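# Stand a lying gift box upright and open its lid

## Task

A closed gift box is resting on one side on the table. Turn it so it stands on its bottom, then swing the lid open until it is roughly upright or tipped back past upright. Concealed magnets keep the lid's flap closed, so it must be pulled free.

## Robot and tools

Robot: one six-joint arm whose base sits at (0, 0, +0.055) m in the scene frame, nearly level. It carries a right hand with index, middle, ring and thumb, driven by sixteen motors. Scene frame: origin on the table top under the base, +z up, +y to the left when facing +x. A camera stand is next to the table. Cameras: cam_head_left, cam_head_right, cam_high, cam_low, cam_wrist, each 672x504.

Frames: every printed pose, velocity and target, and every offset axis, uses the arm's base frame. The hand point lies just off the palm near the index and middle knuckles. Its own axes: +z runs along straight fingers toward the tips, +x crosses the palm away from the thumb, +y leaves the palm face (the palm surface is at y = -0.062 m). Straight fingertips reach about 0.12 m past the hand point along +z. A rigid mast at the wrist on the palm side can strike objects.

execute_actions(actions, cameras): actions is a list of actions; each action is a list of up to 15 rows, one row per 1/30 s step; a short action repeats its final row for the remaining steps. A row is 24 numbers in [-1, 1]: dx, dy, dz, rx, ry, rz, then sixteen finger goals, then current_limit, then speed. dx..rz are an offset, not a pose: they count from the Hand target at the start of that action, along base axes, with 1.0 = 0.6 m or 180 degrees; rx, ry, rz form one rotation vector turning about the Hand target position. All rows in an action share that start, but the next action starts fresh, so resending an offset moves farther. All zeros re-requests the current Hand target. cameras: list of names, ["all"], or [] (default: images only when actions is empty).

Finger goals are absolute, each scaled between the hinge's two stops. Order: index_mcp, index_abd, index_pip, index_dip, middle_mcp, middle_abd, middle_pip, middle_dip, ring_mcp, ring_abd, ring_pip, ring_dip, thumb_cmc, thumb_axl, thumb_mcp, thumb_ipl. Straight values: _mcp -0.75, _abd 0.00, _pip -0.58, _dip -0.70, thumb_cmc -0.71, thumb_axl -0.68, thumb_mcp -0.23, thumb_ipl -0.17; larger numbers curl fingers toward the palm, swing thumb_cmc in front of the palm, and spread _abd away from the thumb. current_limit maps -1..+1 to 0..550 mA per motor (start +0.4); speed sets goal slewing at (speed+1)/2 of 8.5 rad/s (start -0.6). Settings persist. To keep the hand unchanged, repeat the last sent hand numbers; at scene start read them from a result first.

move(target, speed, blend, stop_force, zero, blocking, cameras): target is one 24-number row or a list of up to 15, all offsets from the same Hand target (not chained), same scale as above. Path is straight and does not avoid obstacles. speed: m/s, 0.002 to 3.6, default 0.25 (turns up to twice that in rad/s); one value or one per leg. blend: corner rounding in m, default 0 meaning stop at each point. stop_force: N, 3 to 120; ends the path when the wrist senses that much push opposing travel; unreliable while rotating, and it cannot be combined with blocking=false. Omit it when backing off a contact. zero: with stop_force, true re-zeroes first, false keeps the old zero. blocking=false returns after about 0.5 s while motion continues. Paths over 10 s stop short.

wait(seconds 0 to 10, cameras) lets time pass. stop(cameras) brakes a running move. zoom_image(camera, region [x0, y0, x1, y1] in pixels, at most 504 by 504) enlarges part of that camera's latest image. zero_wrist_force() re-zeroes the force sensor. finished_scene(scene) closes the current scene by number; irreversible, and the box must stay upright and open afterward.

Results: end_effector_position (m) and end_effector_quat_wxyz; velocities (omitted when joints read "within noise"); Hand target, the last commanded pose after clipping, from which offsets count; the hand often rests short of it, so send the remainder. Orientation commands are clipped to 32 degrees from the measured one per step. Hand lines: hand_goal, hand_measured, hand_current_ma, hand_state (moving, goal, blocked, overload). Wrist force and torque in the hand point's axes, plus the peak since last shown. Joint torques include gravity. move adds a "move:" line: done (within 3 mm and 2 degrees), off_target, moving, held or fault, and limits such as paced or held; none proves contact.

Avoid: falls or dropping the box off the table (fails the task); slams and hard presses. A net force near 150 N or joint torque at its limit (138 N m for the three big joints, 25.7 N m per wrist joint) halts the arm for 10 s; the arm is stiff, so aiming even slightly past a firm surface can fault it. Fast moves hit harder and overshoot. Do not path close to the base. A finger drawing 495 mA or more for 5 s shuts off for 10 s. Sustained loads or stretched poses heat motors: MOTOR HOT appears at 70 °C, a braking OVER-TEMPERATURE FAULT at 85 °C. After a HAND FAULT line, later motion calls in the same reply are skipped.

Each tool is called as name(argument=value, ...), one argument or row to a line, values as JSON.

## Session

execute_actions(
  actions=[],
)

zoom_image(
  camera="cam_high",
  region=[340, 140, 560, 330],
)

zoom_image(
  camera="cam_low",
  region=[300, 180, 520, 350],
)

zoom_image(
  camera="cam_head_left",
  region=[240, 290, 420, 430],
)

Scene clock: 0.00 s.
end_effector_position=(+0.4915, -0.1956, +0.1572) hand_goal=(-0.754, +0.000, -0.576, -0.696, -0.754, +0.000, -0.576, -0.696, -0.754, +0.000, -0.576, -0.696, -0.714, -0.678, -0.226, -0.168) hand_measured=(-0.754, +0.000, -0.576, -0.696, -0.754, +0.000, -0.576, -0.696, -0.754, +0.000, -0.576, -0.696, -0.714, -0.678, -0.226, -0.168) hand_current_ma=(+0, +0, +0, +0, +0, +0, +0, +0, +0, +0, +0, +0, +0, +0, +0, +0) hand_state=(goal, goal, goal, goal, goal, goal, goal, goal, goal, goal, goal, goal, goal, goal, goal, goal) hand_current_limit=0.40 hand_speed=-0.60 end_effector_quat_wxyz=(+0.088, +0.992, +0.081, -0.029)
Joint positions: [-0.395 -1.403 1.992 -2.189 -1.754 1.01]
Joint velocities: within noise
Joint torques (N m): no reading
Wrist force (N): no reading
Wrist torque (N m): no reading
Wrist force, peak (N): no reading
Hand target: +0.4915, -0.1956, +0.1572; +0.088, +0.992, +0.081, -0.029

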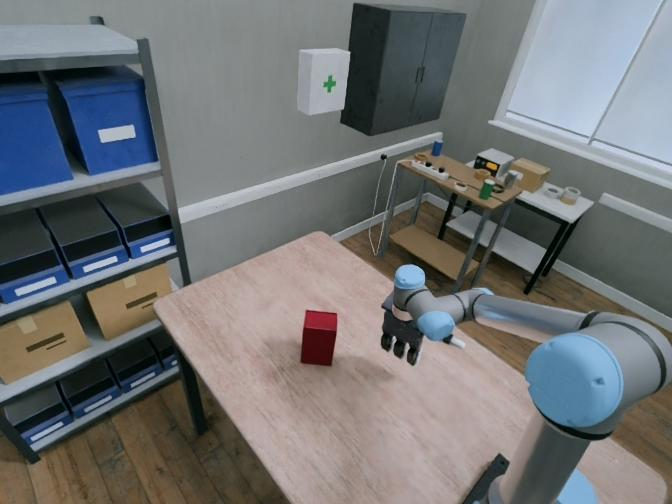

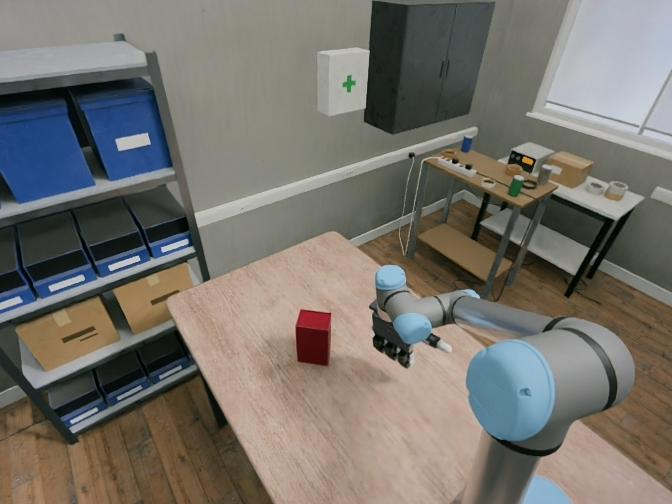

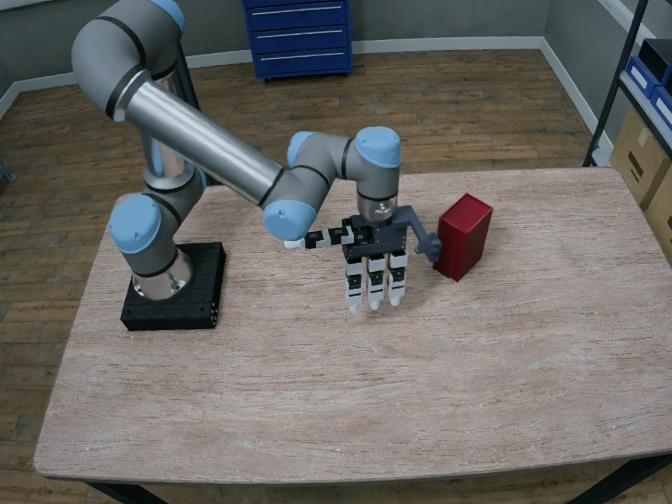

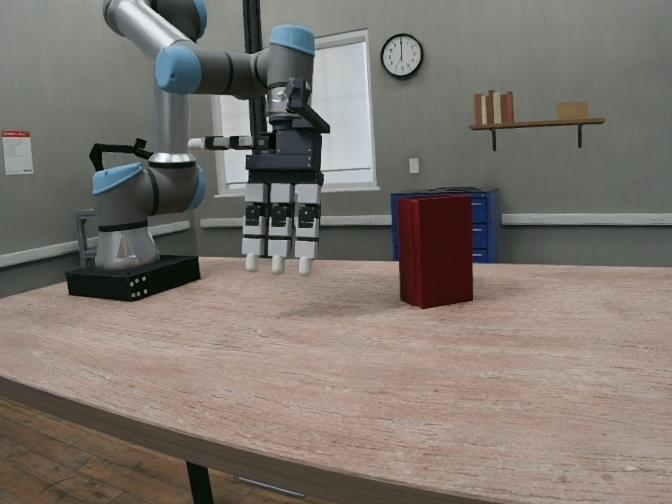

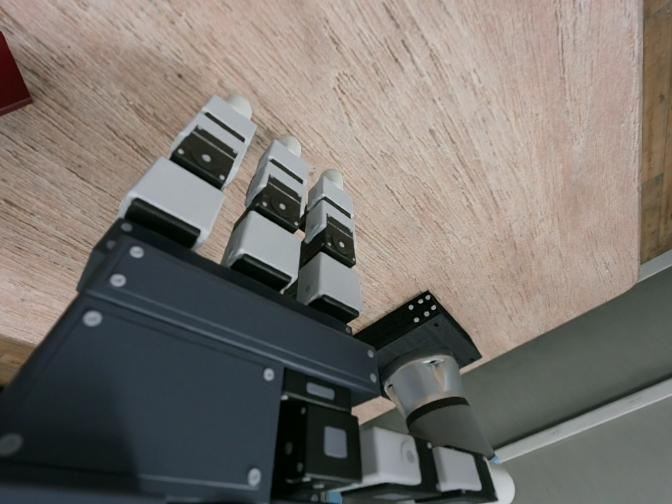

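Scaled by 2.291 from the camera's 672x504 image, which has a finer 960x720 frame.

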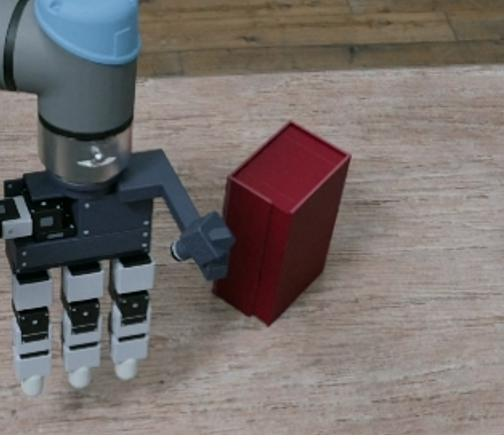

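Scaled by 2.291 from the camera's 672x504 image, which has a finer 960x720 frame.

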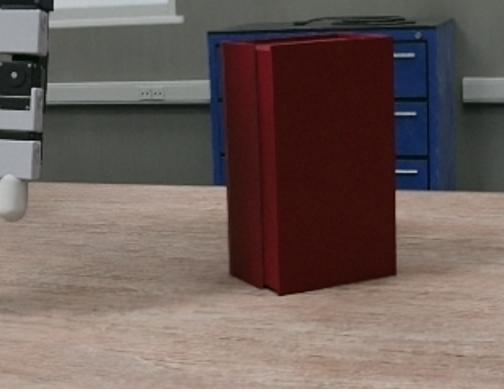

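Scaled by 2.800 from the camera's 672x504 image, which has a finer 960x720 frame.

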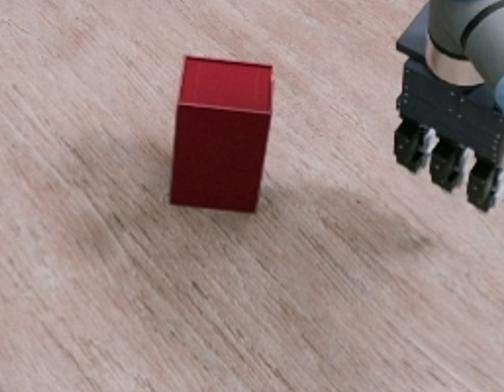

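zoom_image(
  camera="cam_high",
  region=[425, 185, 505, 285],
)

zoom_image(
  camera="cam_low",
  region=[390, 185, 480, 315],
)

zoom_image(
  camera="cam_head_left",
  region=[295, 305, 345, 370],
)

zoom_image(
  camera="cam_head_right",
  region=[288, 305, 338, 370],
)

Scaled by 5.040 from the camera's 672x504 image, which has a finer 960x720 frame.

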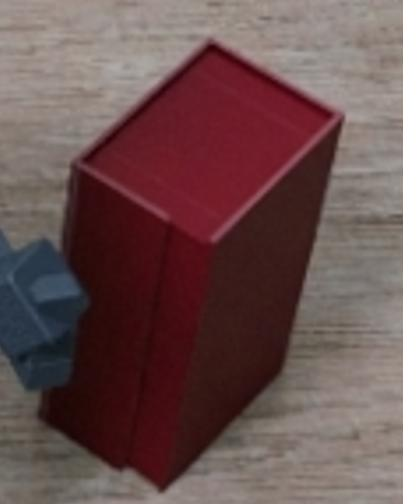

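Scaled by 3.877 from the camera's 672x504 image, which has a finer 960x720 frame.

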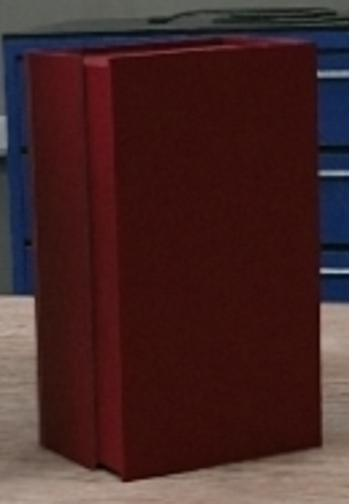

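Scaled by 7.754 from the camera's 672x504 image, which has a finer 960x720 frame.

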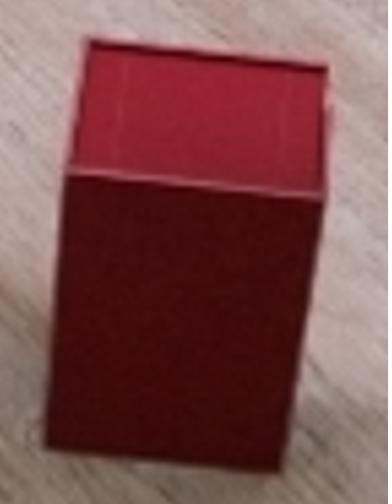

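Scaled by 7.754 from the camera's 672x504 image, which has a finer 960x720 frame.

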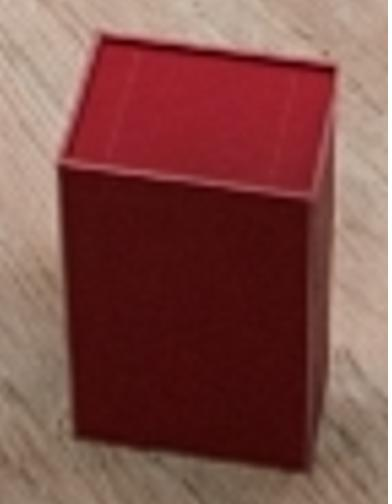

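move(
  target=[
    [-0.1,0.326,0.155,0.295,-0.447,0.206,-0.754,0,-0.139,-0.261,-0.754,0,-0.139,-0.261,-0.754,0,-0.139,-0.261,0.571,-0.678,-0.5,-0.168,0.4,-0.3],
    [0.194,0.596,-0.225,0.295,-0.447,0.206,-0.754,0,-0.139,-0.261,-0.754,0,-0.139,-0.261,-0.754,0,-0.139,-0.261,0.571,-0.678,-0.5,-0.168,0.4,-0.3],
  ],
  speed=0.4,
  cameras=["cam_high","cam_head_left"],
)

zoom_image(
  camera="cam_high",
  region=[360, 150, 520, 290],
)

zoom_image(
  camera="cam_head_left",
  region=[250, 300, 400, 440],
)

Scene clock: 30.10 s.
end_effector_position=(+0.6079, +0.1620, +0.0222) hand_goal=(-0.754, +0.000, -0.140, -0.262, -0.754, +0.000, -0.140, -0.262, -0.754, +0.000, -0.140, -0.262, +0.570, -0.678, -0.500, -0.168) hand_measured=(-0.754, -0.002, -0.142, -0.266, -0.754, -0.002, -0.142, -0.264, -0.754, -0.002, -0.142, -0.264, +0.562, -0.678, -0.498, -0.168) hand_current_ma=(+0, -1, -1, -2, +0, -1, -2, -2, +0, -1, -2, -2, -7, +0, +2, +0) hand_state=(goal, goal, goal, goal, goal, goal, goal, goal, goal, goal, goal, goal, goal, goal, goal, goal) hand_current_limit=0.40 hand_speed=-0.30 end_effector_quat_wxyz=(-0.288, +0.646, +0.287, +0.646)
Joint positions: [-0.222 -0.974 2.201 -1.226 0.511 -1.571]
Joint torques (N m): [14.08 -19.15 -17.03 -2.75 2.36 2.17]
Wrist force (N): [1.4 -0.9 -0.1]
Wrist torque (N m): [0.12 0.32 -0.01]
Wrist force, peak (N): [2.8 -0.4 -0.5]
Hand target: +0.6079, +0.1620, +0.0222; -0.288, +0.646, +0.287, +0.646
Off the commanded pose: 0.000 m, 0 deg.
move: done
Images, in order (width x height): cam_head_left 672x504, cam_high 672x504.

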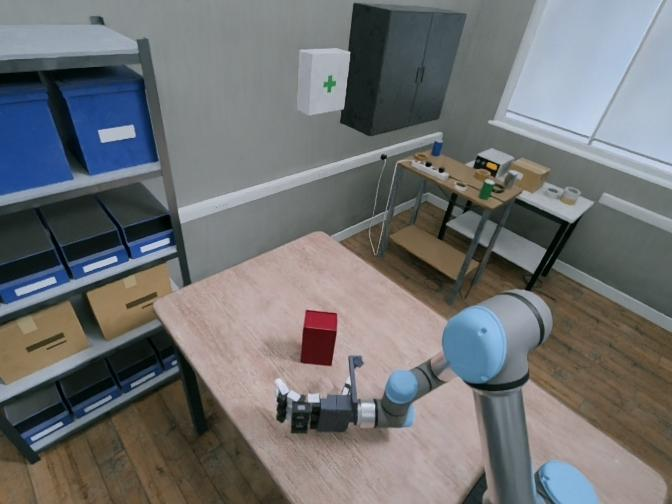

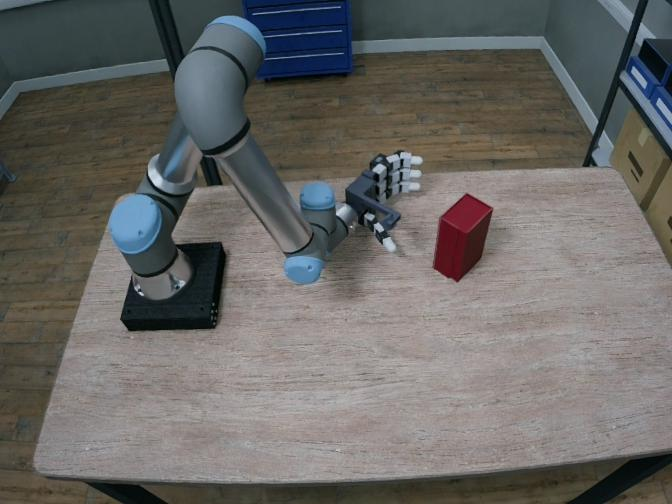

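Scaled by 3.150 from the camera's 672x504 image, which has a finer 960x720 frame.

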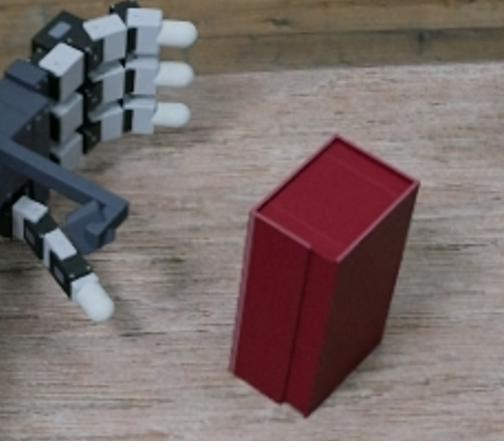

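Scaled by 3.360 from the camera's 672x504 image, which has a finer 960x720 frame.

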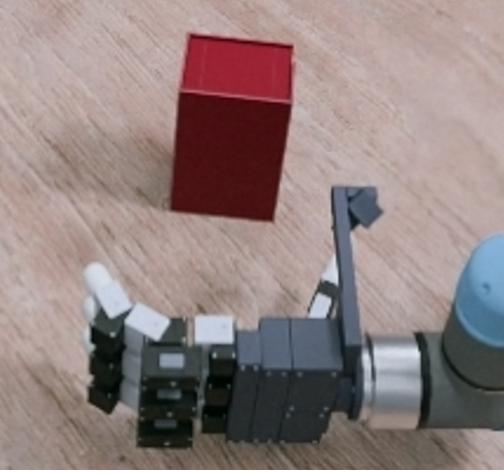

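move(
  target=[0.187,-0.163,0,0,0,0,-0.754,0,-0.139,-0.261,-0.754,0,-0.139,-0.261,-0.754,0,-0.139,-0.261,0.571,-0.678,-0.5,-0.168,0.4,-0.3],
  speed=0.09,
  stop_force=5,
)

move(
  target=[0,0,0,0,0,0,-0.2,0,-0.2,-0.2,-0.2,0,-0.2,-0.2,-0.2,0,-0.2,-0.2,0.571,-0.678,0.15,-0.168,0.3,-0.75],
  cameras=["cam_high","cam_low","cam_head_left"],
)

zoom_image(
  camera="cam_high",
  region=[370, 160, 510, 290],
)

zoom_image(
  camera="cam_low",
  region=[340, 180, 500, 320],
)

Scene clock: 39.93 s.
end_effector_position=(+0.7201, +0.0642, +0.0222) hand_goal=(-0.754, +0.000, -0.140, -0.262, -0.754, +0.000, -0.140, -0.262, -0.754, +0.000, -0.140, -0.262, +0.570, -0.678, -0.500, -0.168) hand_measured=(-0.754, -0.002, -0.142, -0.266, -0.754, -0.002, -0.142, -0.264, -0.754, -0.002, -0.142, -0.264, +0.562, -0.678, -0.498, -0.168) hand_current_ma=(+0, -1, -1, -2, +0, -1, -2, -2, +0, -1, -2, -2, -7, +0, +2, +0) hand_state=(goal, goal, goal, goal, goal, goal, goal, goal, goal, goal, goal, goal, goal, goal, goal, goal) hand_current_limit=0.40 hand_speed=-0.30 end_effector_quat_wxyz=(-0.288, +0.646, +0.287, +0.646)
Joint positions: [-0.365 -0.841 1.863 -1.021 0.368 -1.571]
Joint torques (N m): [-13.46 -28.75 -20.49 0.88 -2.46 -2.28]
Wrist force (N): [1.6 -0.7 -0.1]
Wrist torque (N m): [0.15 0.29 0.10]
Wrist force, peak (N): [1.3 -1.9 -0.2]
Hand target: +0.7201, +0.0642, +0.0222; -0.288, +0.646, +0.287, +0.646
Off the commanded pose: 0.000 m, 0 deg.
move: done

Scene clock: 40.83 s.
end_effector_position=(+0.7201, +0.0642, +0.0222) hand_goal=(-0.200, +0.000, -0.200, -0.200, -0.200, +0.000, -0.200, -0.200, -0.200, +0.000, -0.200, -0.200, +0.570, -0.678, +0.150, -0.168) hand_measured=(-0.276, +0.000, -0.220, -0.206, -0.278, +0.000, -0.220, -0.204, -0.280, +0.000, -0.220, -0.204, +0.562, -0.678, -0.168, -0.206) hand_current_ma=(-221, +0, -30, -5, -229, +0, -33, -3, -241, +0, -32, -3, -9, +0, -358, -113) hand_state=(blocked, goal, goal, goal, blocked, goal, blocked, goal, blocked, goal, blocked, goal, goal, goal, blocked, blocked) hand_current_limit=0.30 hand_speed=-0.75 end_effector_quat_wxyz=(-0.288, +0.646, +0.287, +0.646)
Joint positions: [-0.365 -0.841 1.863 -1.021 0.368 -1.571]
Joint torques (N m): [-11.68 -30.94 -19.97 0.25 -1.22 -1.73]
Wrist force (N): [3.0 -1.0 0.4]
Wrist torque (N m): [0.21 0.17 0.05]
Wrist force, peak (N): [3.7 -1.0 0.6]
Hand target: +0.7201, +0.0642, +0.0222; -0.288, +0.646, +0.287, +0.646
Off the commanded pose: 0.000 m, 0 deg.
move: done
Images, in order (width x height): cam_head_left 672x504, cam_high 672x504, cam_low 672x504.

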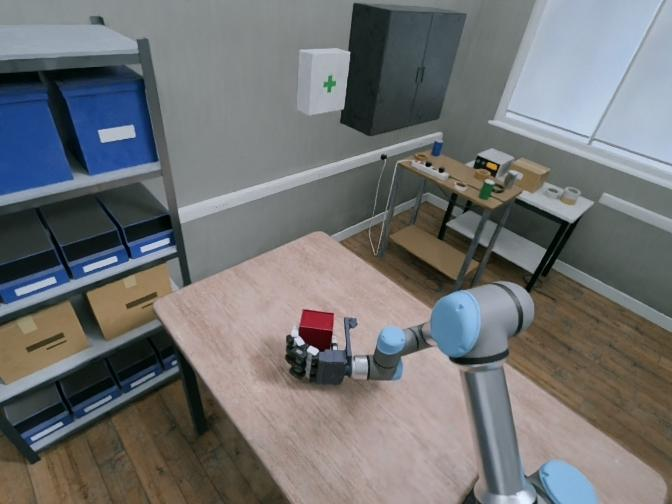

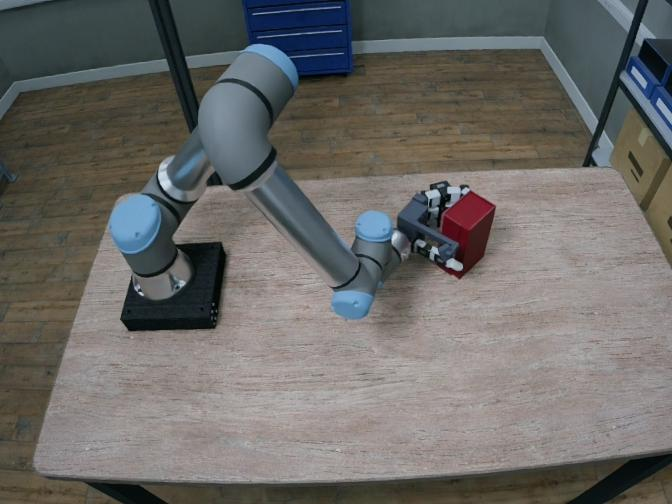

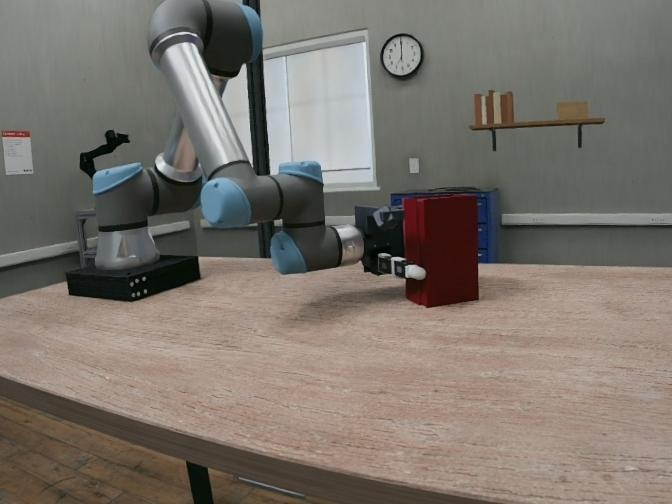

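Scaled by 3.600 from the camera's 672x504 image, which has a finer 960x720 frame.

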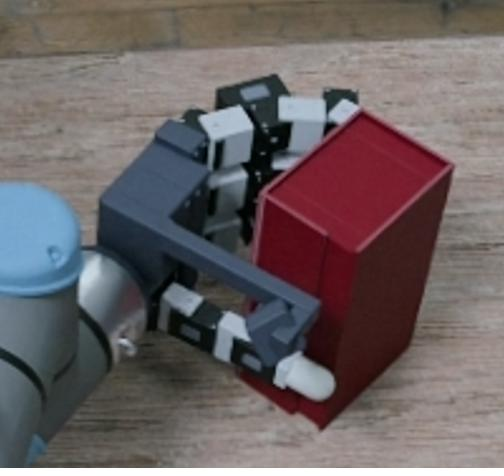

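Scaled by 3.150 from the camera's 672x504 image, which has a finer 960x720 frame.

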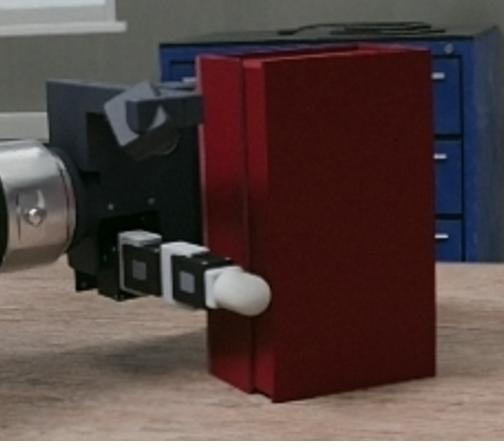

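move(
  target=[
    [0,0,0.13,0,0,0,-0.2,0,-0.2,-0.2,-0.2,0,-0.2,-0.2,-0.2,0,-0.2,-0.2,0.571,-0.678,0.15,-0.168,0.3,-0.75],
    [-0.12,0.02,0.27,0,0,0,-0.2,0,-0.2,-0.2,-0.2,0,-0.2,-0.2,-0.2,0,-0.2,-0.2,0.571,-0.678,0.15,-0.168,0.3,-0.75],
  ],
  speed=0.15,
  blend=[0.03,0],
  cameras=["cam_high","cam_low"],
)

Scene clock: 64.63 s.
end_effector_position=(+0.6482, +0.0762, +0.1841) hand_goal=(-0.200, +0.000, -0.200, -0.200, -0.200, +0.000, -0.200, -0.200, -0.200, +0.000, -0.200, -0.200, +0.570, -0.678, +0.150, -0.168) hand_measured=(-0.276, +0.000, -0.226, -0.206, -0.256, +0.000, -0.220, -0.204, -0.234, -0.002, -0.220, -0.204, +0.512, -0.682, -0.168, -0.206) hand_current_ma=(-217, +0, -42, -5, -145, +0, -33, -3, -72, -1, -32, -3, -143, -3, -358, -119) hand_state=(blocked, goal, blocked, goal, blocked, goal, blocked, goal, blocked, goal, blocked, goal, blocked, goal, blocked, blocked) hand_current_limit=0.30 hand_speed=-0.75 end_effector_quat_wxyz=(-0.288, +0.646, +0.287, +0.646)
Joint positions: [-0.4 -1.281 2.017 -0.734 0.333 -1.571]
Joint torques (N m): [-14.1 -42.48 -11.18 0.66 -2.21 -2.95]
Wrist force (N): [-1.1 -0.6 -0.1]
Wrist torque (N m): [0.19 0.42 0.27]
Wrist force, peak (N): [3.6 -1.2 0.6]
Hand target: +0.6481, +0.0762, +0.1842; -0.288, +0.646, +0.287, +0.646
Off the commanded pose: 0.000 m, 0 deg.
move: done
Images, in order (width x height): cam_high 672x504, cam_low 672x504.

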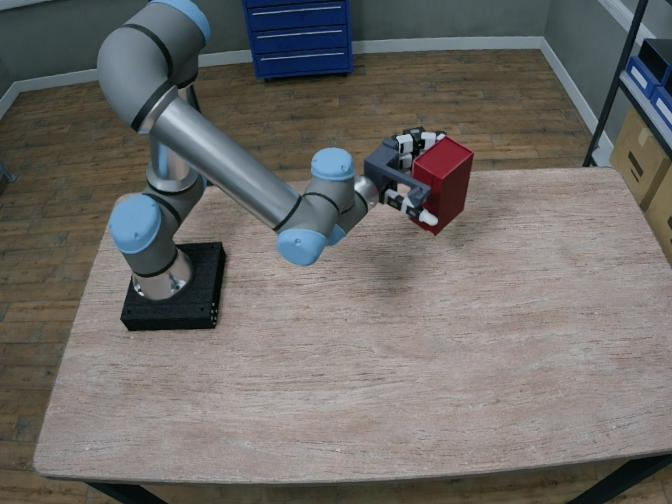

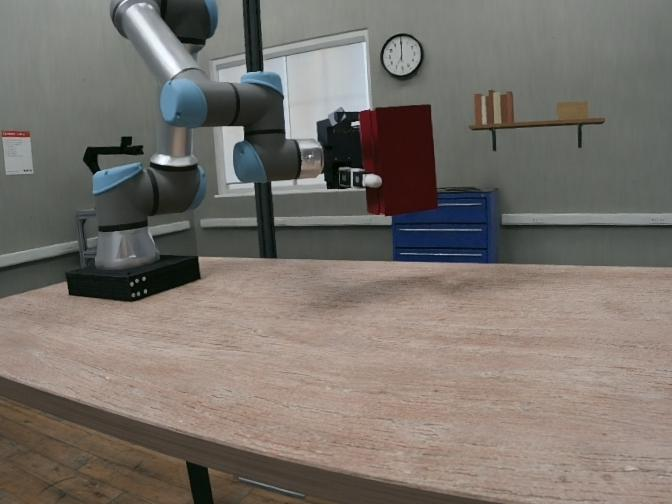

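move(
  target=[-0.247,0.123,0.0,0.3345,0.3715,0,-0.2,0,-0.2,-0.2,-0.2,0,-0.2,-0.2,-0.2,0,-0.2,-0.2,0.571,-0.678,0.15,-0.168,0.3,-0.75],
  speed=0.35,
  cameras=["cam_high","cam_low"],
)

Scene clock: 78.60 s.
end_effector_position=(+0.4999, +0.1500, +0.1842) hand_goal=(-0.200, +0.000, -0.200, -0.200, -0.200, +0.000, -0.200, -0.200, -0.200, +0.000, -0.200, -0.200, +0.570, -0.678, +0.150, -0.168) hand_measured=(-0.274, +0.006, -0.226, -0.206, -0.254, +0.004, -0.220, -0.204, -0.232, +0.002, -0.220, -0.206, +0.512, -0.682, -0.168, -0.206) hand_current_ma=(-211, +4, -42, -7, -135, +3, -33, -3, -62, +2, -32, -5, -144, -3, -357, -119) hand_state=(blocked, goal, blocked, goal, blocked, goal, blocked, goal, blocked, goal, blocked, goal, blocked, goal, blocked, blocked) hand_current_limit=0.30 hand_speed=-0.75 end_effector_quat_wxyz=(+0.660, -0.660, +0.253, -0.253)
Joint positions: [-0.472 -1.538 2.128 -0.59 0.26 0]
Joint torques (N m): [-13.61 -33.38 -12.43 -2.48 -2.4 2.26]
Wrist force (N): [-0.7 1.9 1.5]
Wrist torque (N m): [0.38 0.25 0.23]
Wrist force, peak (N): [-0.7 2.1 1.7]
Hand target: +0.4999, +0.1500, +0.1842; +0.660, -0.660, +0.253, -0.253
Off the commanded pose: 0.000 m, 0 deg.
move: done
Images, in order (width x height): cam_high 672x504, cam_low 672x504.

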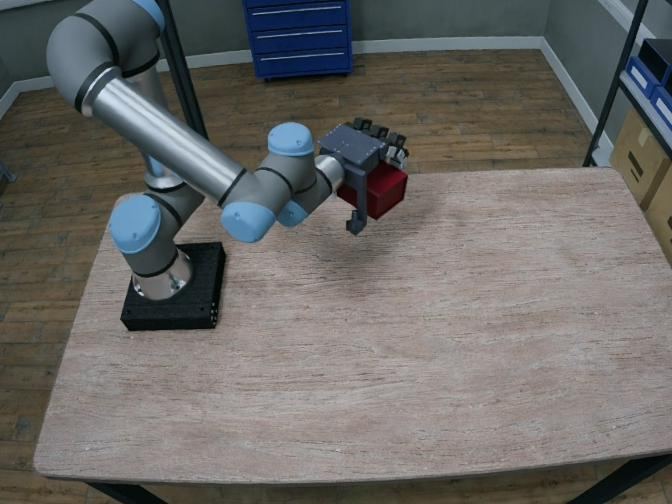

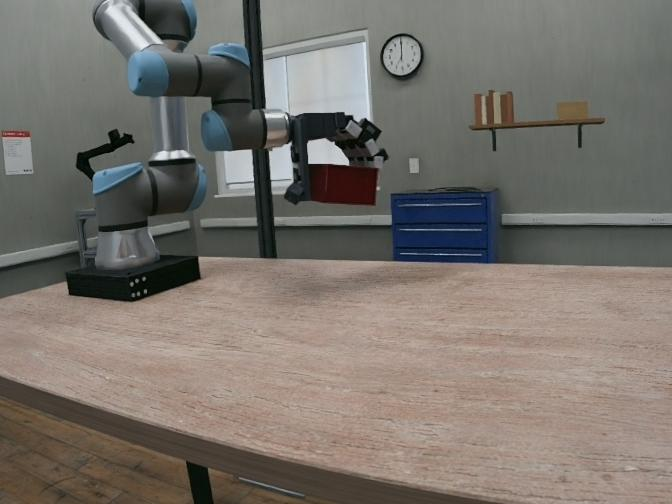

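move(
  target=[0,0,-0.232,0,0,0,-0.2,0,-0.2,-0.2,-0.2,0,-0.2,-0.2,-0.2,0,-0.2,-0.2,0.571,-0.678,0.15,-0.168,0.3,-0.75],
  speed=0.2,
)

move(
  target=[0,0,-0.083,0,0,0,-0.2,0,-0.2,-0.2,-0.2,0,-0.2,-0.2,-0.2,0,-0.2,-0.2,0.571,-0.678,0.15,-0.168,0.3,-0.75],
  speed=0.025,
  stop_force=3.5,
  cameras=["cam_low"],
)

Scene clock: 84.13 s.
end_effector_position=(+0.4999, +0.1500, +0.0450) hand_goal=(-0.200, +0.000, -0.200, -0.200, -0.200, +0.000, -0.200, -0.200, -0.200, +0.000, -0.200, -0.200, +0.570, -0.678, +0.150, -0.168) hand_measured=(-0.274, +0.006, -0.226, -0.206, -0.254, +0.004, -0.220, -0.204, -0.230, +0.004, -0.220, -0.206, +0.512, -0.682, -0.168, -0.206) hand_current_ma=(-209, +5, -42, -7, -132, +3, -33, -3, -60, +2, -32, -5, -144, -3, -358, -119) hand_state=(blocked, goal, blocked, goal, blocked, goal, blocked, goal, blocked, goal, blocked, goal, blocked, goal, blocked, blocked) hand_current_limit=0.30 hand_speed=-0.75 end_effector_quat_wxyz=(+0.660, -0.660, +0.253, -0.253)
Joint positions: [-0.472 -1.244 2.269 -1.025 0.26 0]
Joint torques (N m): [7.26 -14.89 -4.53 -2.43 1.65 1.88]
Wrist force (N): [-0.6 2.0 1.0]
Wrist torque (N m): [0.41 0.23 0.25]
Wrist force, peak (N): [-0.2 3.6 1.1]
Hand target: +0.4999, +0.1500, +0.0450; +0.660, -0.660, +0.253, -0.253
Off the commanded pose: 0.000 m, 0 deg.
move: done

Scene clock: 86.43 s.
end_effector_position=(+0.4999, +0.1500, +0.0163) hand_goal=(-0.200, +0.000, -0.200, -0.200, -0.200, +0.000, -0.200, -0.200, -0.200, +0.000, -0.200, -0.200, +0.570, -0.678, +0.150, -0.168) hand_measured=(-0.270, +0.006, -0.226, -0.210, -0.248, +0.004, -0.220, -0.204, -0.224, +0.004, -0.220, -0.206, +0.520, -0.682, -0.168, -0.206) hand_current_ma=(-195, +5, -42, -11, -115, +3, -33, -3, -42, +2, -32, -5, -114, -3, -358, -119) hand_state=(blocked, goal, blocked, goal, blocked, goal, blocked, goal, blocked, goal, blocked, goal, blocked, goal, blocked, blocked) hand_current_limit=0.30 hand_speed=-0.75 end_effector_quat_wxyz=(+0.660, -0.660, +0.253, -0.253)
Joint positions: [-0.472 -1.166 2.281 -1.114 0.26 -0.001]
Joint torques (N m): [-9.89 -41.72 -19.16 1.15 -0.52 -2.01]
Wrist force (N): [-0.4 1.7 1.0]
Wrist torque (N m): [0.38 0.22 0.29]
Wrist force, peak (N): [-0.5 2.4 1.2]
Hand target: +0.4999, +0.1500, +0.0163; +0.660, -0.660, +0.253, -0.253 (not the last commanded pose)
Off the commanded pose: 0.021 m, 0 deg.
move: contact
Images, in order (width x height): cam_low 672x504.

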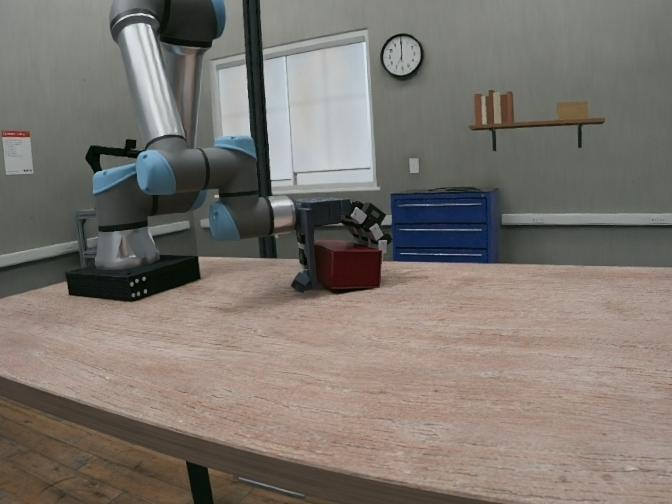

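move(
  target=[0,0,-0.0025,0,0,0,-0.2,0,-0.2,-0.2,-0.2,0,-0.2,-0.2,-0.2,0,-0.2,-0.2,0.571,-0.678,0.15,-0.168,0.3,-0.75],
  speed=0.02,
)

move(
  target=[0,0,0,0,0,0,-0.32,0,-0.25,-0.26,-0.32,0,-0.25,-0.26,-0.32,0,-0.25,-0.26,0.571,-0.678,-0.32,-0.168,0.3,-0.85],
)

move(
  target=[0,0,0.25,0,0,0,-0.32,0,-0.25,-0.26,-0.32,0,-0.25,-0.26,-0.32,0,-0.25,-0.26,0.571,-0.678,-0.32,-0.168,0.3,-0.85],
  speed=0.15,
  cameras=["cam_low","cam_high"],
)

Scene clock: 90.43 s.
end_effector_position=(+0.4999, +0.1500, +0.0149) hand_goal=(-0.200, +0.000, -0.200, -0.200, -0.200, +0.000, -0.200, -0.200, -0.200, +0.000, -0.200, -0.200, +0.570, -0.678, +0.150, -0.168) hand_measured=(-0.270, +0.006, -0.226, -0.210, -0.248, +0.004, -0.220, -0.204, -0.224, +0.004, -0.220, -0.206, +0.520, -0.682, -0.168, -0.206) hand_current_ma=(-195, +5, -42, -11, -115, +3, -33, -3, -42, +2, -32, -5, -114, -3, -357, -119) hand_state=(blocked, goal, blocked, goal, blocked, goal, blocked, goal, blocked, goal, blocked, goal, blocked, goal, blocked, blocked) hand_current_limit=0.30 hand_speed=-0.75 end_effector_quat_wxyz=(+0.660, -0.660, +0.253, -0.253)
Joint positions: [-0.472 -1.162 2.282 -1.118 0.26 -0.001]
Joint torques (N m): [-1.6 -15.13 -2.34 -2.05 1.57 -1.6]
Wrist force (N): [-0.6 -1.6 0.6]
Wrist torque (N m): [0.31 0.22 0.21]
Wrist force, peak (N): [-0.9 2.0 1.5]
Hand target: +0.4999, +0.1500, +0.0148; +0.660, -0.660, +0.253, -0.253
Off the commanded pose: 0.000 m, 0 deg.
move: done

Scene clock: 91.27 s.
end_effector_position=(+0.4999, +0.1500, +0.0148) hand_goal=(-0.320, +0.000, -0.250, -0.260, -0.320, +0.000, -0.250, -0.260, -0.320, +0.000, -0.250, -0.260, +0.570, -0.678, -0.320, -0.168) hand_measured=(-0.304, +0.002, -0.250, -0.256, -0.302, +0.004, -0.250, -0.258, -0.302, +0.004, -0.246, -0.258, +0.568, -0.680, -0.316, -0.170) hand_current_ma=(+26, +2, +0, +2, +27, +2, +0, +2, +30, +2, +2, +2, -1, -2, +3, -2) hand_state=(goal, goal, goal, goal, goal, goal, goal, goal, goal, goal, goal, goal, goal, goal, goal, goal) hand_current_limit=0.30 hand_speed=-0.85 end_effector_quat_wxyz=(+0.660, -0.660, +0.253, -0.253)
Joint positions: [-0.472 -1.162 2.282 -1.118 0.26 -0.001]
Joint torques (N m): [-1.56 -14.94 -1.9 -2.31 1.81 1.16]
Wrist force (N): [-0.8 -0.7 1.0]
Wrist torque (N m): [0.30 0.27 0.23]
Wrist force, peak (N): [-0.9 -1.9 0.5]
Hand target: +0.4999, +0.1500, +0.0148; +0.660, -0.660, +0.253, -0.253
Off the commanded pose: 0.000 m, 0 deg.
move: done

Scene clock: 93.00 s.
end_effector_position=(+0.4999, +0.1500, +0.1649) hand_goal=(-0.320, +0.000, -0.250, -0.260, -0.320, +0.000, -0.250, -0.260, -0.320, +0.000, -0.250, -0.260, +0.570, -0.678, -0.320, -0.168) hand_measured=(-0.304, +0.002, -0.250, -0.256, -0.304, +0.004, -0.250, -0.258, -0.302, +0.002, -0.246, -0.258, +0.568, -0.680, -0.316, -0.170) hand_current_ma=(+24, +2, +0, +2, +25, +2, +0, +2, +28, +2, +2, +2, -1, -2, +3, -2) hand_state=(goal, goal, goal, goal, goal, goal, goal, goal, goal, goal, goal, goal, goal, goal, goal, goal) hand_current_limit=0.30 hand_speed=-0.85 end_effector_quat_wxyz=(+0.660, -0.660, +0.253, -0.253)
Joint positions: [-0.472 -1.506 2.155 -0.648 0.26 0]
Joint torques (N m): [14.49 -13.9 -26.72 1.42 2.43 -2.27]
Wrist force (N): [-0.8 -1.2 1.5]
Wrist torque (N m): [0.19 0.26 0.29]
Wrist force, peak (N): [-0.9 -2.1 1.3]
Hand target: +0.4999, +0.1500, +0.1648; +0.660, -0.660, +0.253, -0.253
Off the commanded pose: 0.000 m, 0 deg.
move: done
Images, in order (width x height): cam_high 672x504, cam_low 672x504.

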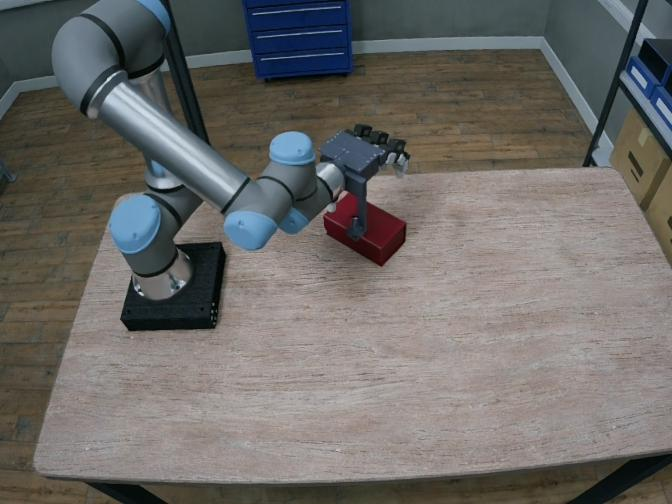

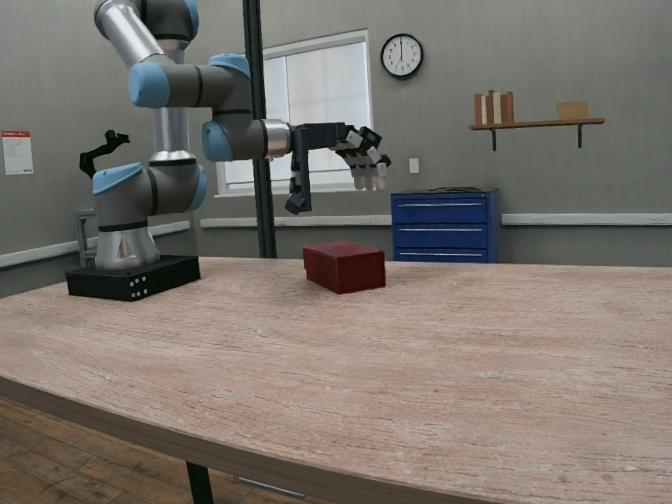

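move(
  target=[0,-0.05,0.14,0,0,-0.5,-0.068,0,-0.285,-0.551,-0.068,0,-0.285,-0.551,-0.068,0,-0.285,-0.551,0.571,-0.678,-0.35,-0.168,0.3,-0.75],
  speed=0.6,
)

move(
  target=[-0.07,-0.085,0,0,0,-0.49,-0.068,0,-0.285,-0.551,-0.068,0,-0.285,-0.551,-0.068,0,-0.285,-0.551,0.571,-0.678,-0.35,-0.168,0.3,-0.75],
  speed=0.6,
  cameras=["cam_low","cam_high","cam_head_left"],
)

Scene clock: 103.93 s.
end_effector_position=(+0.4999, +0.1200, +0.2488) hand_goal=(-0.068, +0.000, -0.286, -0.552, -0.068, +0.000, -0.286, -0.552, -0.068, +0.000, -0.286, -0.552, +0.570, -0.678, -0.350, -0.168) hand_measured=(-0.064, +0.002, -0.282, -0.548, -0.064, +0.002, -0.282, -0.550, -0.064, +0.002, -0.282, -0.550, +0.568, -0.680, -0.346, -0.170) hand_current_ma=(+3, +1, +4, +2, +4, +2, +4, +2, +4, +2, +4, +2, -1, -2, +3, -2) hand_state=(goal, goal, goal, goal, goal, goal, goal, goal, goal, goal, goal, goal, goal, goal, goal, goal) hand_current_limit=0.30 hand_speed=-0.75 end_effector_quat_wxyz=(+0.288, -0.288, +0.646, -0.646)
Joint positions: [0.35 -1.519 1.92 -0.401 2.654 0.001]
Joint torques (N m): [15.18 -9.79 -30.37 0.61 2.24 1.69]
Wrist force (N): [-0.3 -0.7 1.4]
Wrist torque (N m): [0.31 0.17 0.32]
Wrist force, peak (N): [-1.0 -1.4 1.7]
Hand target: +0.4999, +0.1200, +0.2488; +0.288, -0.288, +0.646, -0.646
Off the commanded pose: 0.000 m, 0 deg.
move: done

Scene clock: 105.93 s.
end_effector_position=(+0.4579, +0.0690, +0.2488) hand_goal=(-0.068, +0.000, -0.286, -0.552, -0.068, +0.000, -0.286, -0.552, -0.068, +0.000, -0.286, -0.552, +0.570, -0.678, -0.350, -0.168) hand_measured=(-0.064, +0.002, -0.282, -0.548, -0.064, +0.002, -0.282, -0.550, -0.064, +0.002, -0.282, -0.550, +0.568, -0.680, -0.346, -0.170) hand_current_ma=(+3, +1, +4, +2, +4, +2, +4, +2, +4, +2, +4, +2, -1, -2, +3, -2) hand_state=(goal, goal, goal, goal, goal, goal, goal, goal, goal, goal, goal, goal, goal, goal, goal, goal) hand_current_limit=0.30 hand_speed=-0.75 end_effector_quat_wxyz=(-0.243, +0.243, +0.664, -0.664)
Joint positions: [0.206 -0.958 1.154 -0.197 4.049 0]
Joint torques (N m): [-14 -31.28 -29.12 3.28 2.41 1.97]
Wrist force (N): [-1.1 -0.7 0.9]
Wrist torque (N m): [0.37 0.30 0.19]
Wrist force, peak (N): [-0.8 -1.3 1.4]
Hand target: +0.4579, +0.0690, +0.2488; -0.243, +0.243, +0.664, -0.664
Off the commanded pose: 0.000 m, 0 deg.
move: done
Images, in order (width x height): cam_head_left 672x504, cam_high 672x504, cam_low 672x504.

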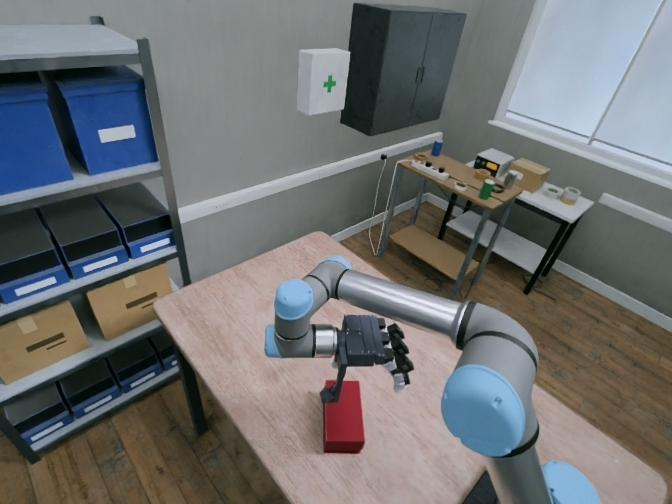

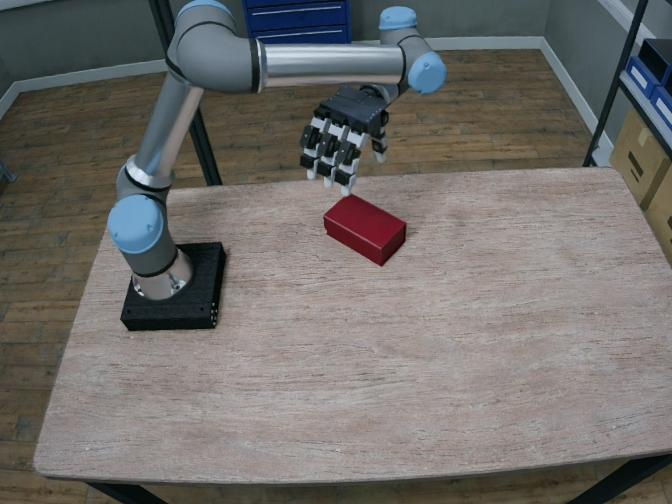

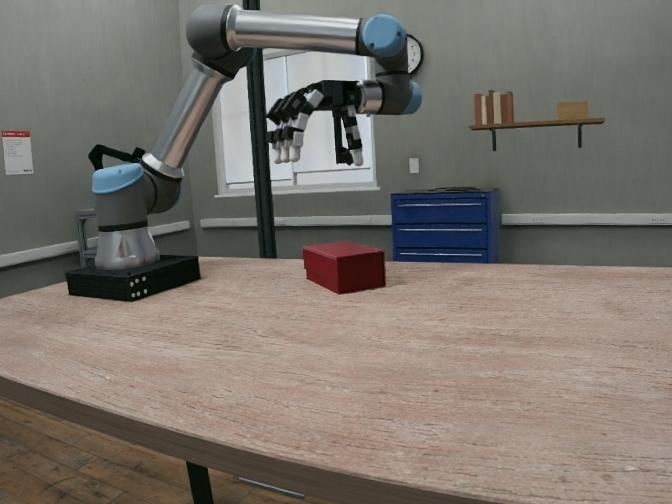

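zoom_image(
  camera="cam_low",
  region=[280, 220, 400, 310],
)

zoom_image(
  camera="cam_high",
  region=[290, 170, 430, 280],
)

Scaled by 4.200 from the camera's 672x504 image, which has a finer 960x720 frame.

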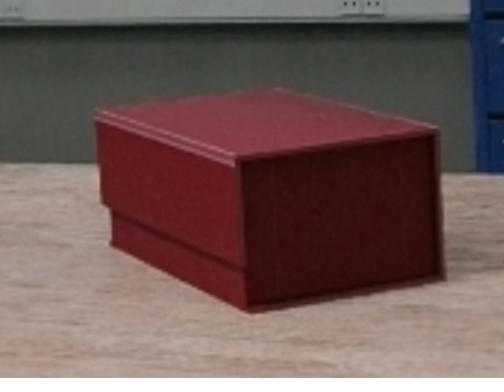

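Scaled by 3.600 from the camera's 672x504 image, which has a finer 960x720 frame.

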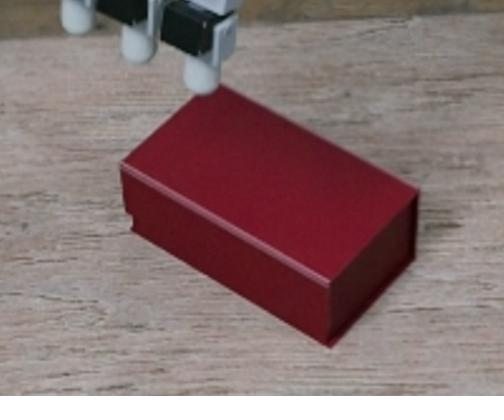

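move(
  target=[0.037,-0.033,-0.2147,0.0825,-0.0743,0,-0.068,0,-0.285,-0.551,-0.068,0,-0.285,-0.551,-0.068,0,-0.285,-0.551,0.571,-0.678,-0.35,-0.168,0.3,-0.75],
  speed=0.25,
  cameras=["cam_low","cam_high"],
)

zoom_image(
  camera="cam_high",
  region=[290, 130, 430, 280],
)

zoom_image(
  camera="cam_low",
  region=[260, 170, 420, 310],
)

Scene clock: 116.10 s.
end_effector_position=(+0.4801, +0.0492, +0.1200) hand_goal=(-0.068, +0.000, -0.286, -0.552, -0.068, +0.000, -0.286, -0.552, -0.068, +0.000, -0.286, -0.552, +0.570, -0.678, -0.350, -0.168) hand_measured=(-0.064, +0.002, -0.284, -0.548, -0.064, +0.002, -0.282, -0.550, -0.064, +0.002, -0.282, -0.550, +0.568, -0.680, -0.346, -0.170) hand_current_ma=(+3, +1, +2, +2, +4, +2, +2, +2, +4, +2, +2, +2, -1, -2, +3, -1) hand_state=(goal, goal, goal, goal, goal, goal, goal, goal, goal, goal, goal, goal, goal, goal, goal, goal) hand_current_limit=0.30 hand_speed=-0.75 end_effector_quat_wxyz=(-0.193, +0.285, +0.768, -0.540)
Joint positions: [0.125 -1.068 1.51 -0.901 4.02 -0.294]
Joint torques (N m): [-14.54 -51.84 -11.99 -1.49 -3.18 -2.1]
Wrist force (N): [-0.7 -1.0 0.5]
Wrist torque (N m): [0.34 0.20 0.28]
Wrist force, peak (N): [-0.7 -2.0 0.7]
Hand target: +0.4801, +0.0492, +0.1200; -0.193, +0.285, +0.768, -0.540
Off the commanded pose: 0.000 m, 0 deg.
move: done
Images, in order (width x height): cam_high 672x504, cam_low 672x504.

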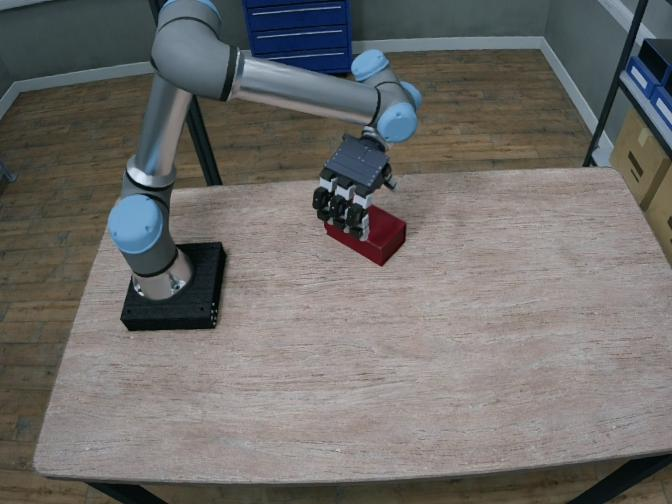

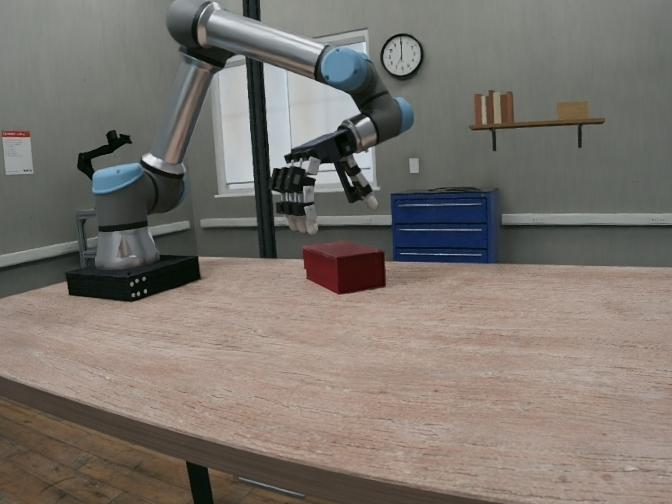

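Scaled by 3.360 from the camera's 672x504 image, which has a finer 960x720 frame.

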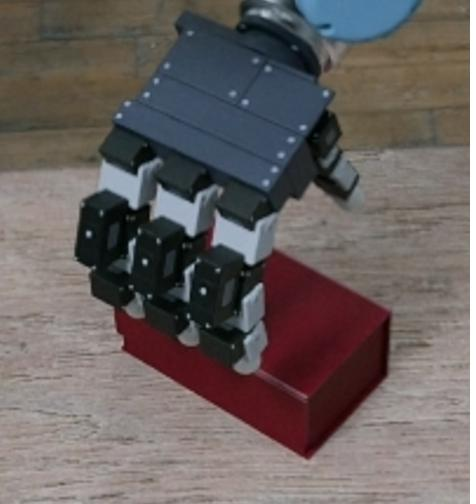

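Scaled by 3.150 from the camera's 672x504 image, which has a finer 960x720 frame.

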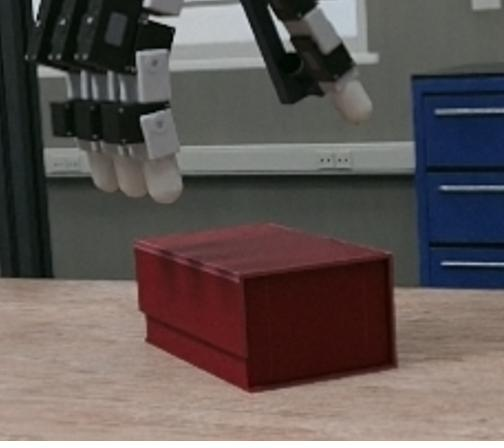

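move(
  target=[
    [0.017,0.019,0,0,0,0,-0.068,0,-0.285,-0.551,-0.068,0,-0.285,-0.551,-0.068,0,-0.285,-0.551,0.571,-0.678,-0.35,-0.168,0.3,-0.75],
    [0.017,0.019,-0.191,0,0,0,-0.068,0,-0.285,-0.551,-0.068,0,-0.285,-0.551,-0.068,0,-0.285,-0.551,0.571,-0.678,-0.35,-0.168,0.3,-0.75],
  ],
  speed=0.06,
  stop_force=5,
  cameras=["cam_low","cam_high"],
)

zoom_image(
  camera="cam_low",
  region=[270, 210, 410, 310],
)

Scene clock: 126.37 s.
end_effector_position=(+0.4903, +0.0606, +0.0054) hand_goal=(-0.068, +0.000, -0.286, -0.552, -0.068, +0.000, -0.286, -0.552, -0.068, +0.000, -0.286, -0.552, +0.570, -0.678, -0.350, -0.168) hand_measured=(-0.064, +0.002, -0.284, -0.550, -0.064, +0.002, -0.284, -0.550, -0.064, +0.002, -0.282, -0.550, +0.568, -0.678, -0.358, -0.170) hand_current_ma=(+3, +1, +1, +2, +4, +2, +2, +2, +4, +1, +2, +2, -1, +0, -13, -3) hand_state=(goal, goal, goal, goal, goal, goal, goal, goal, goal, goal, goal, goal, goal, goal, goal, goal) hand_current_limit=0.30 hand_speed=-0.75 end_effector_quat_wxyz=(-0.193, +0.285, +0.768, -0.540)
Joint positions: [0.141 -0.898 1.563 -1.119 4.035 -0.285]
Joint torques (N m): [10.66 -31.77 -9.06 -1.59 -1.44 -1.52]
Wrist force (N): [-0.7 -1.7 -0.9]
Wrist torque (N m): [0.26 0.18 0.19]
Wrist force, peak (N): [-1.1 -2.0 -0.9]
Hand target: +0.4903, +0.0606, +0.0054; -0.193, +0.285, +0.768, -0.540
Off the commanded pose: 0.000 m, 0 deg.
move: done
Images, in order (width x height): cam_high 672x504, cam_low 672x504.

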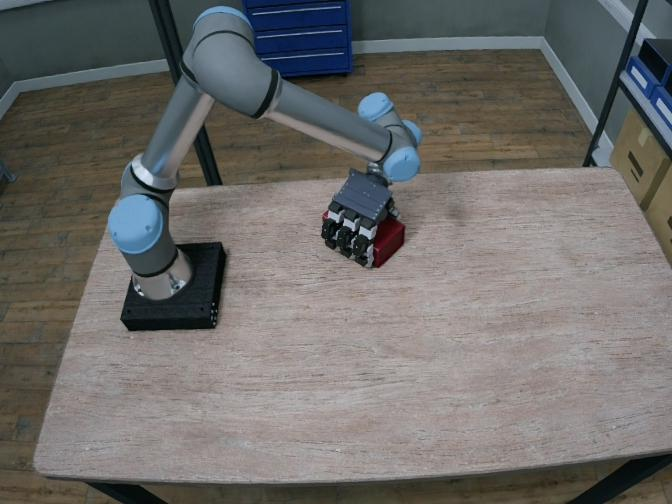

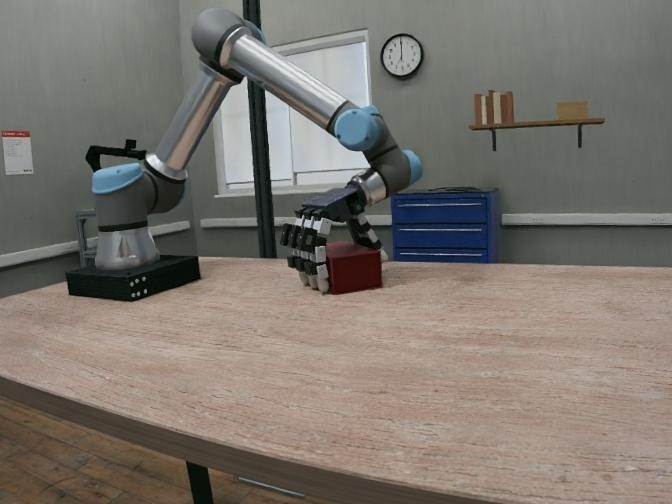

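Scaled by 3.600 from the camera's 672x504 image, which has a finer 960x720 frame.

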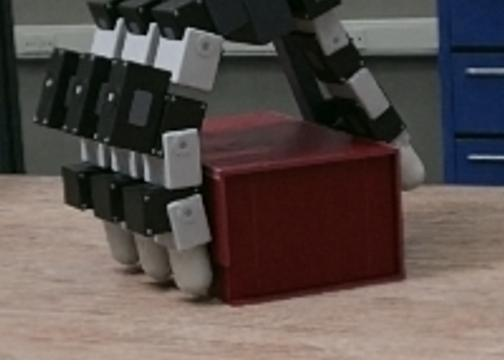

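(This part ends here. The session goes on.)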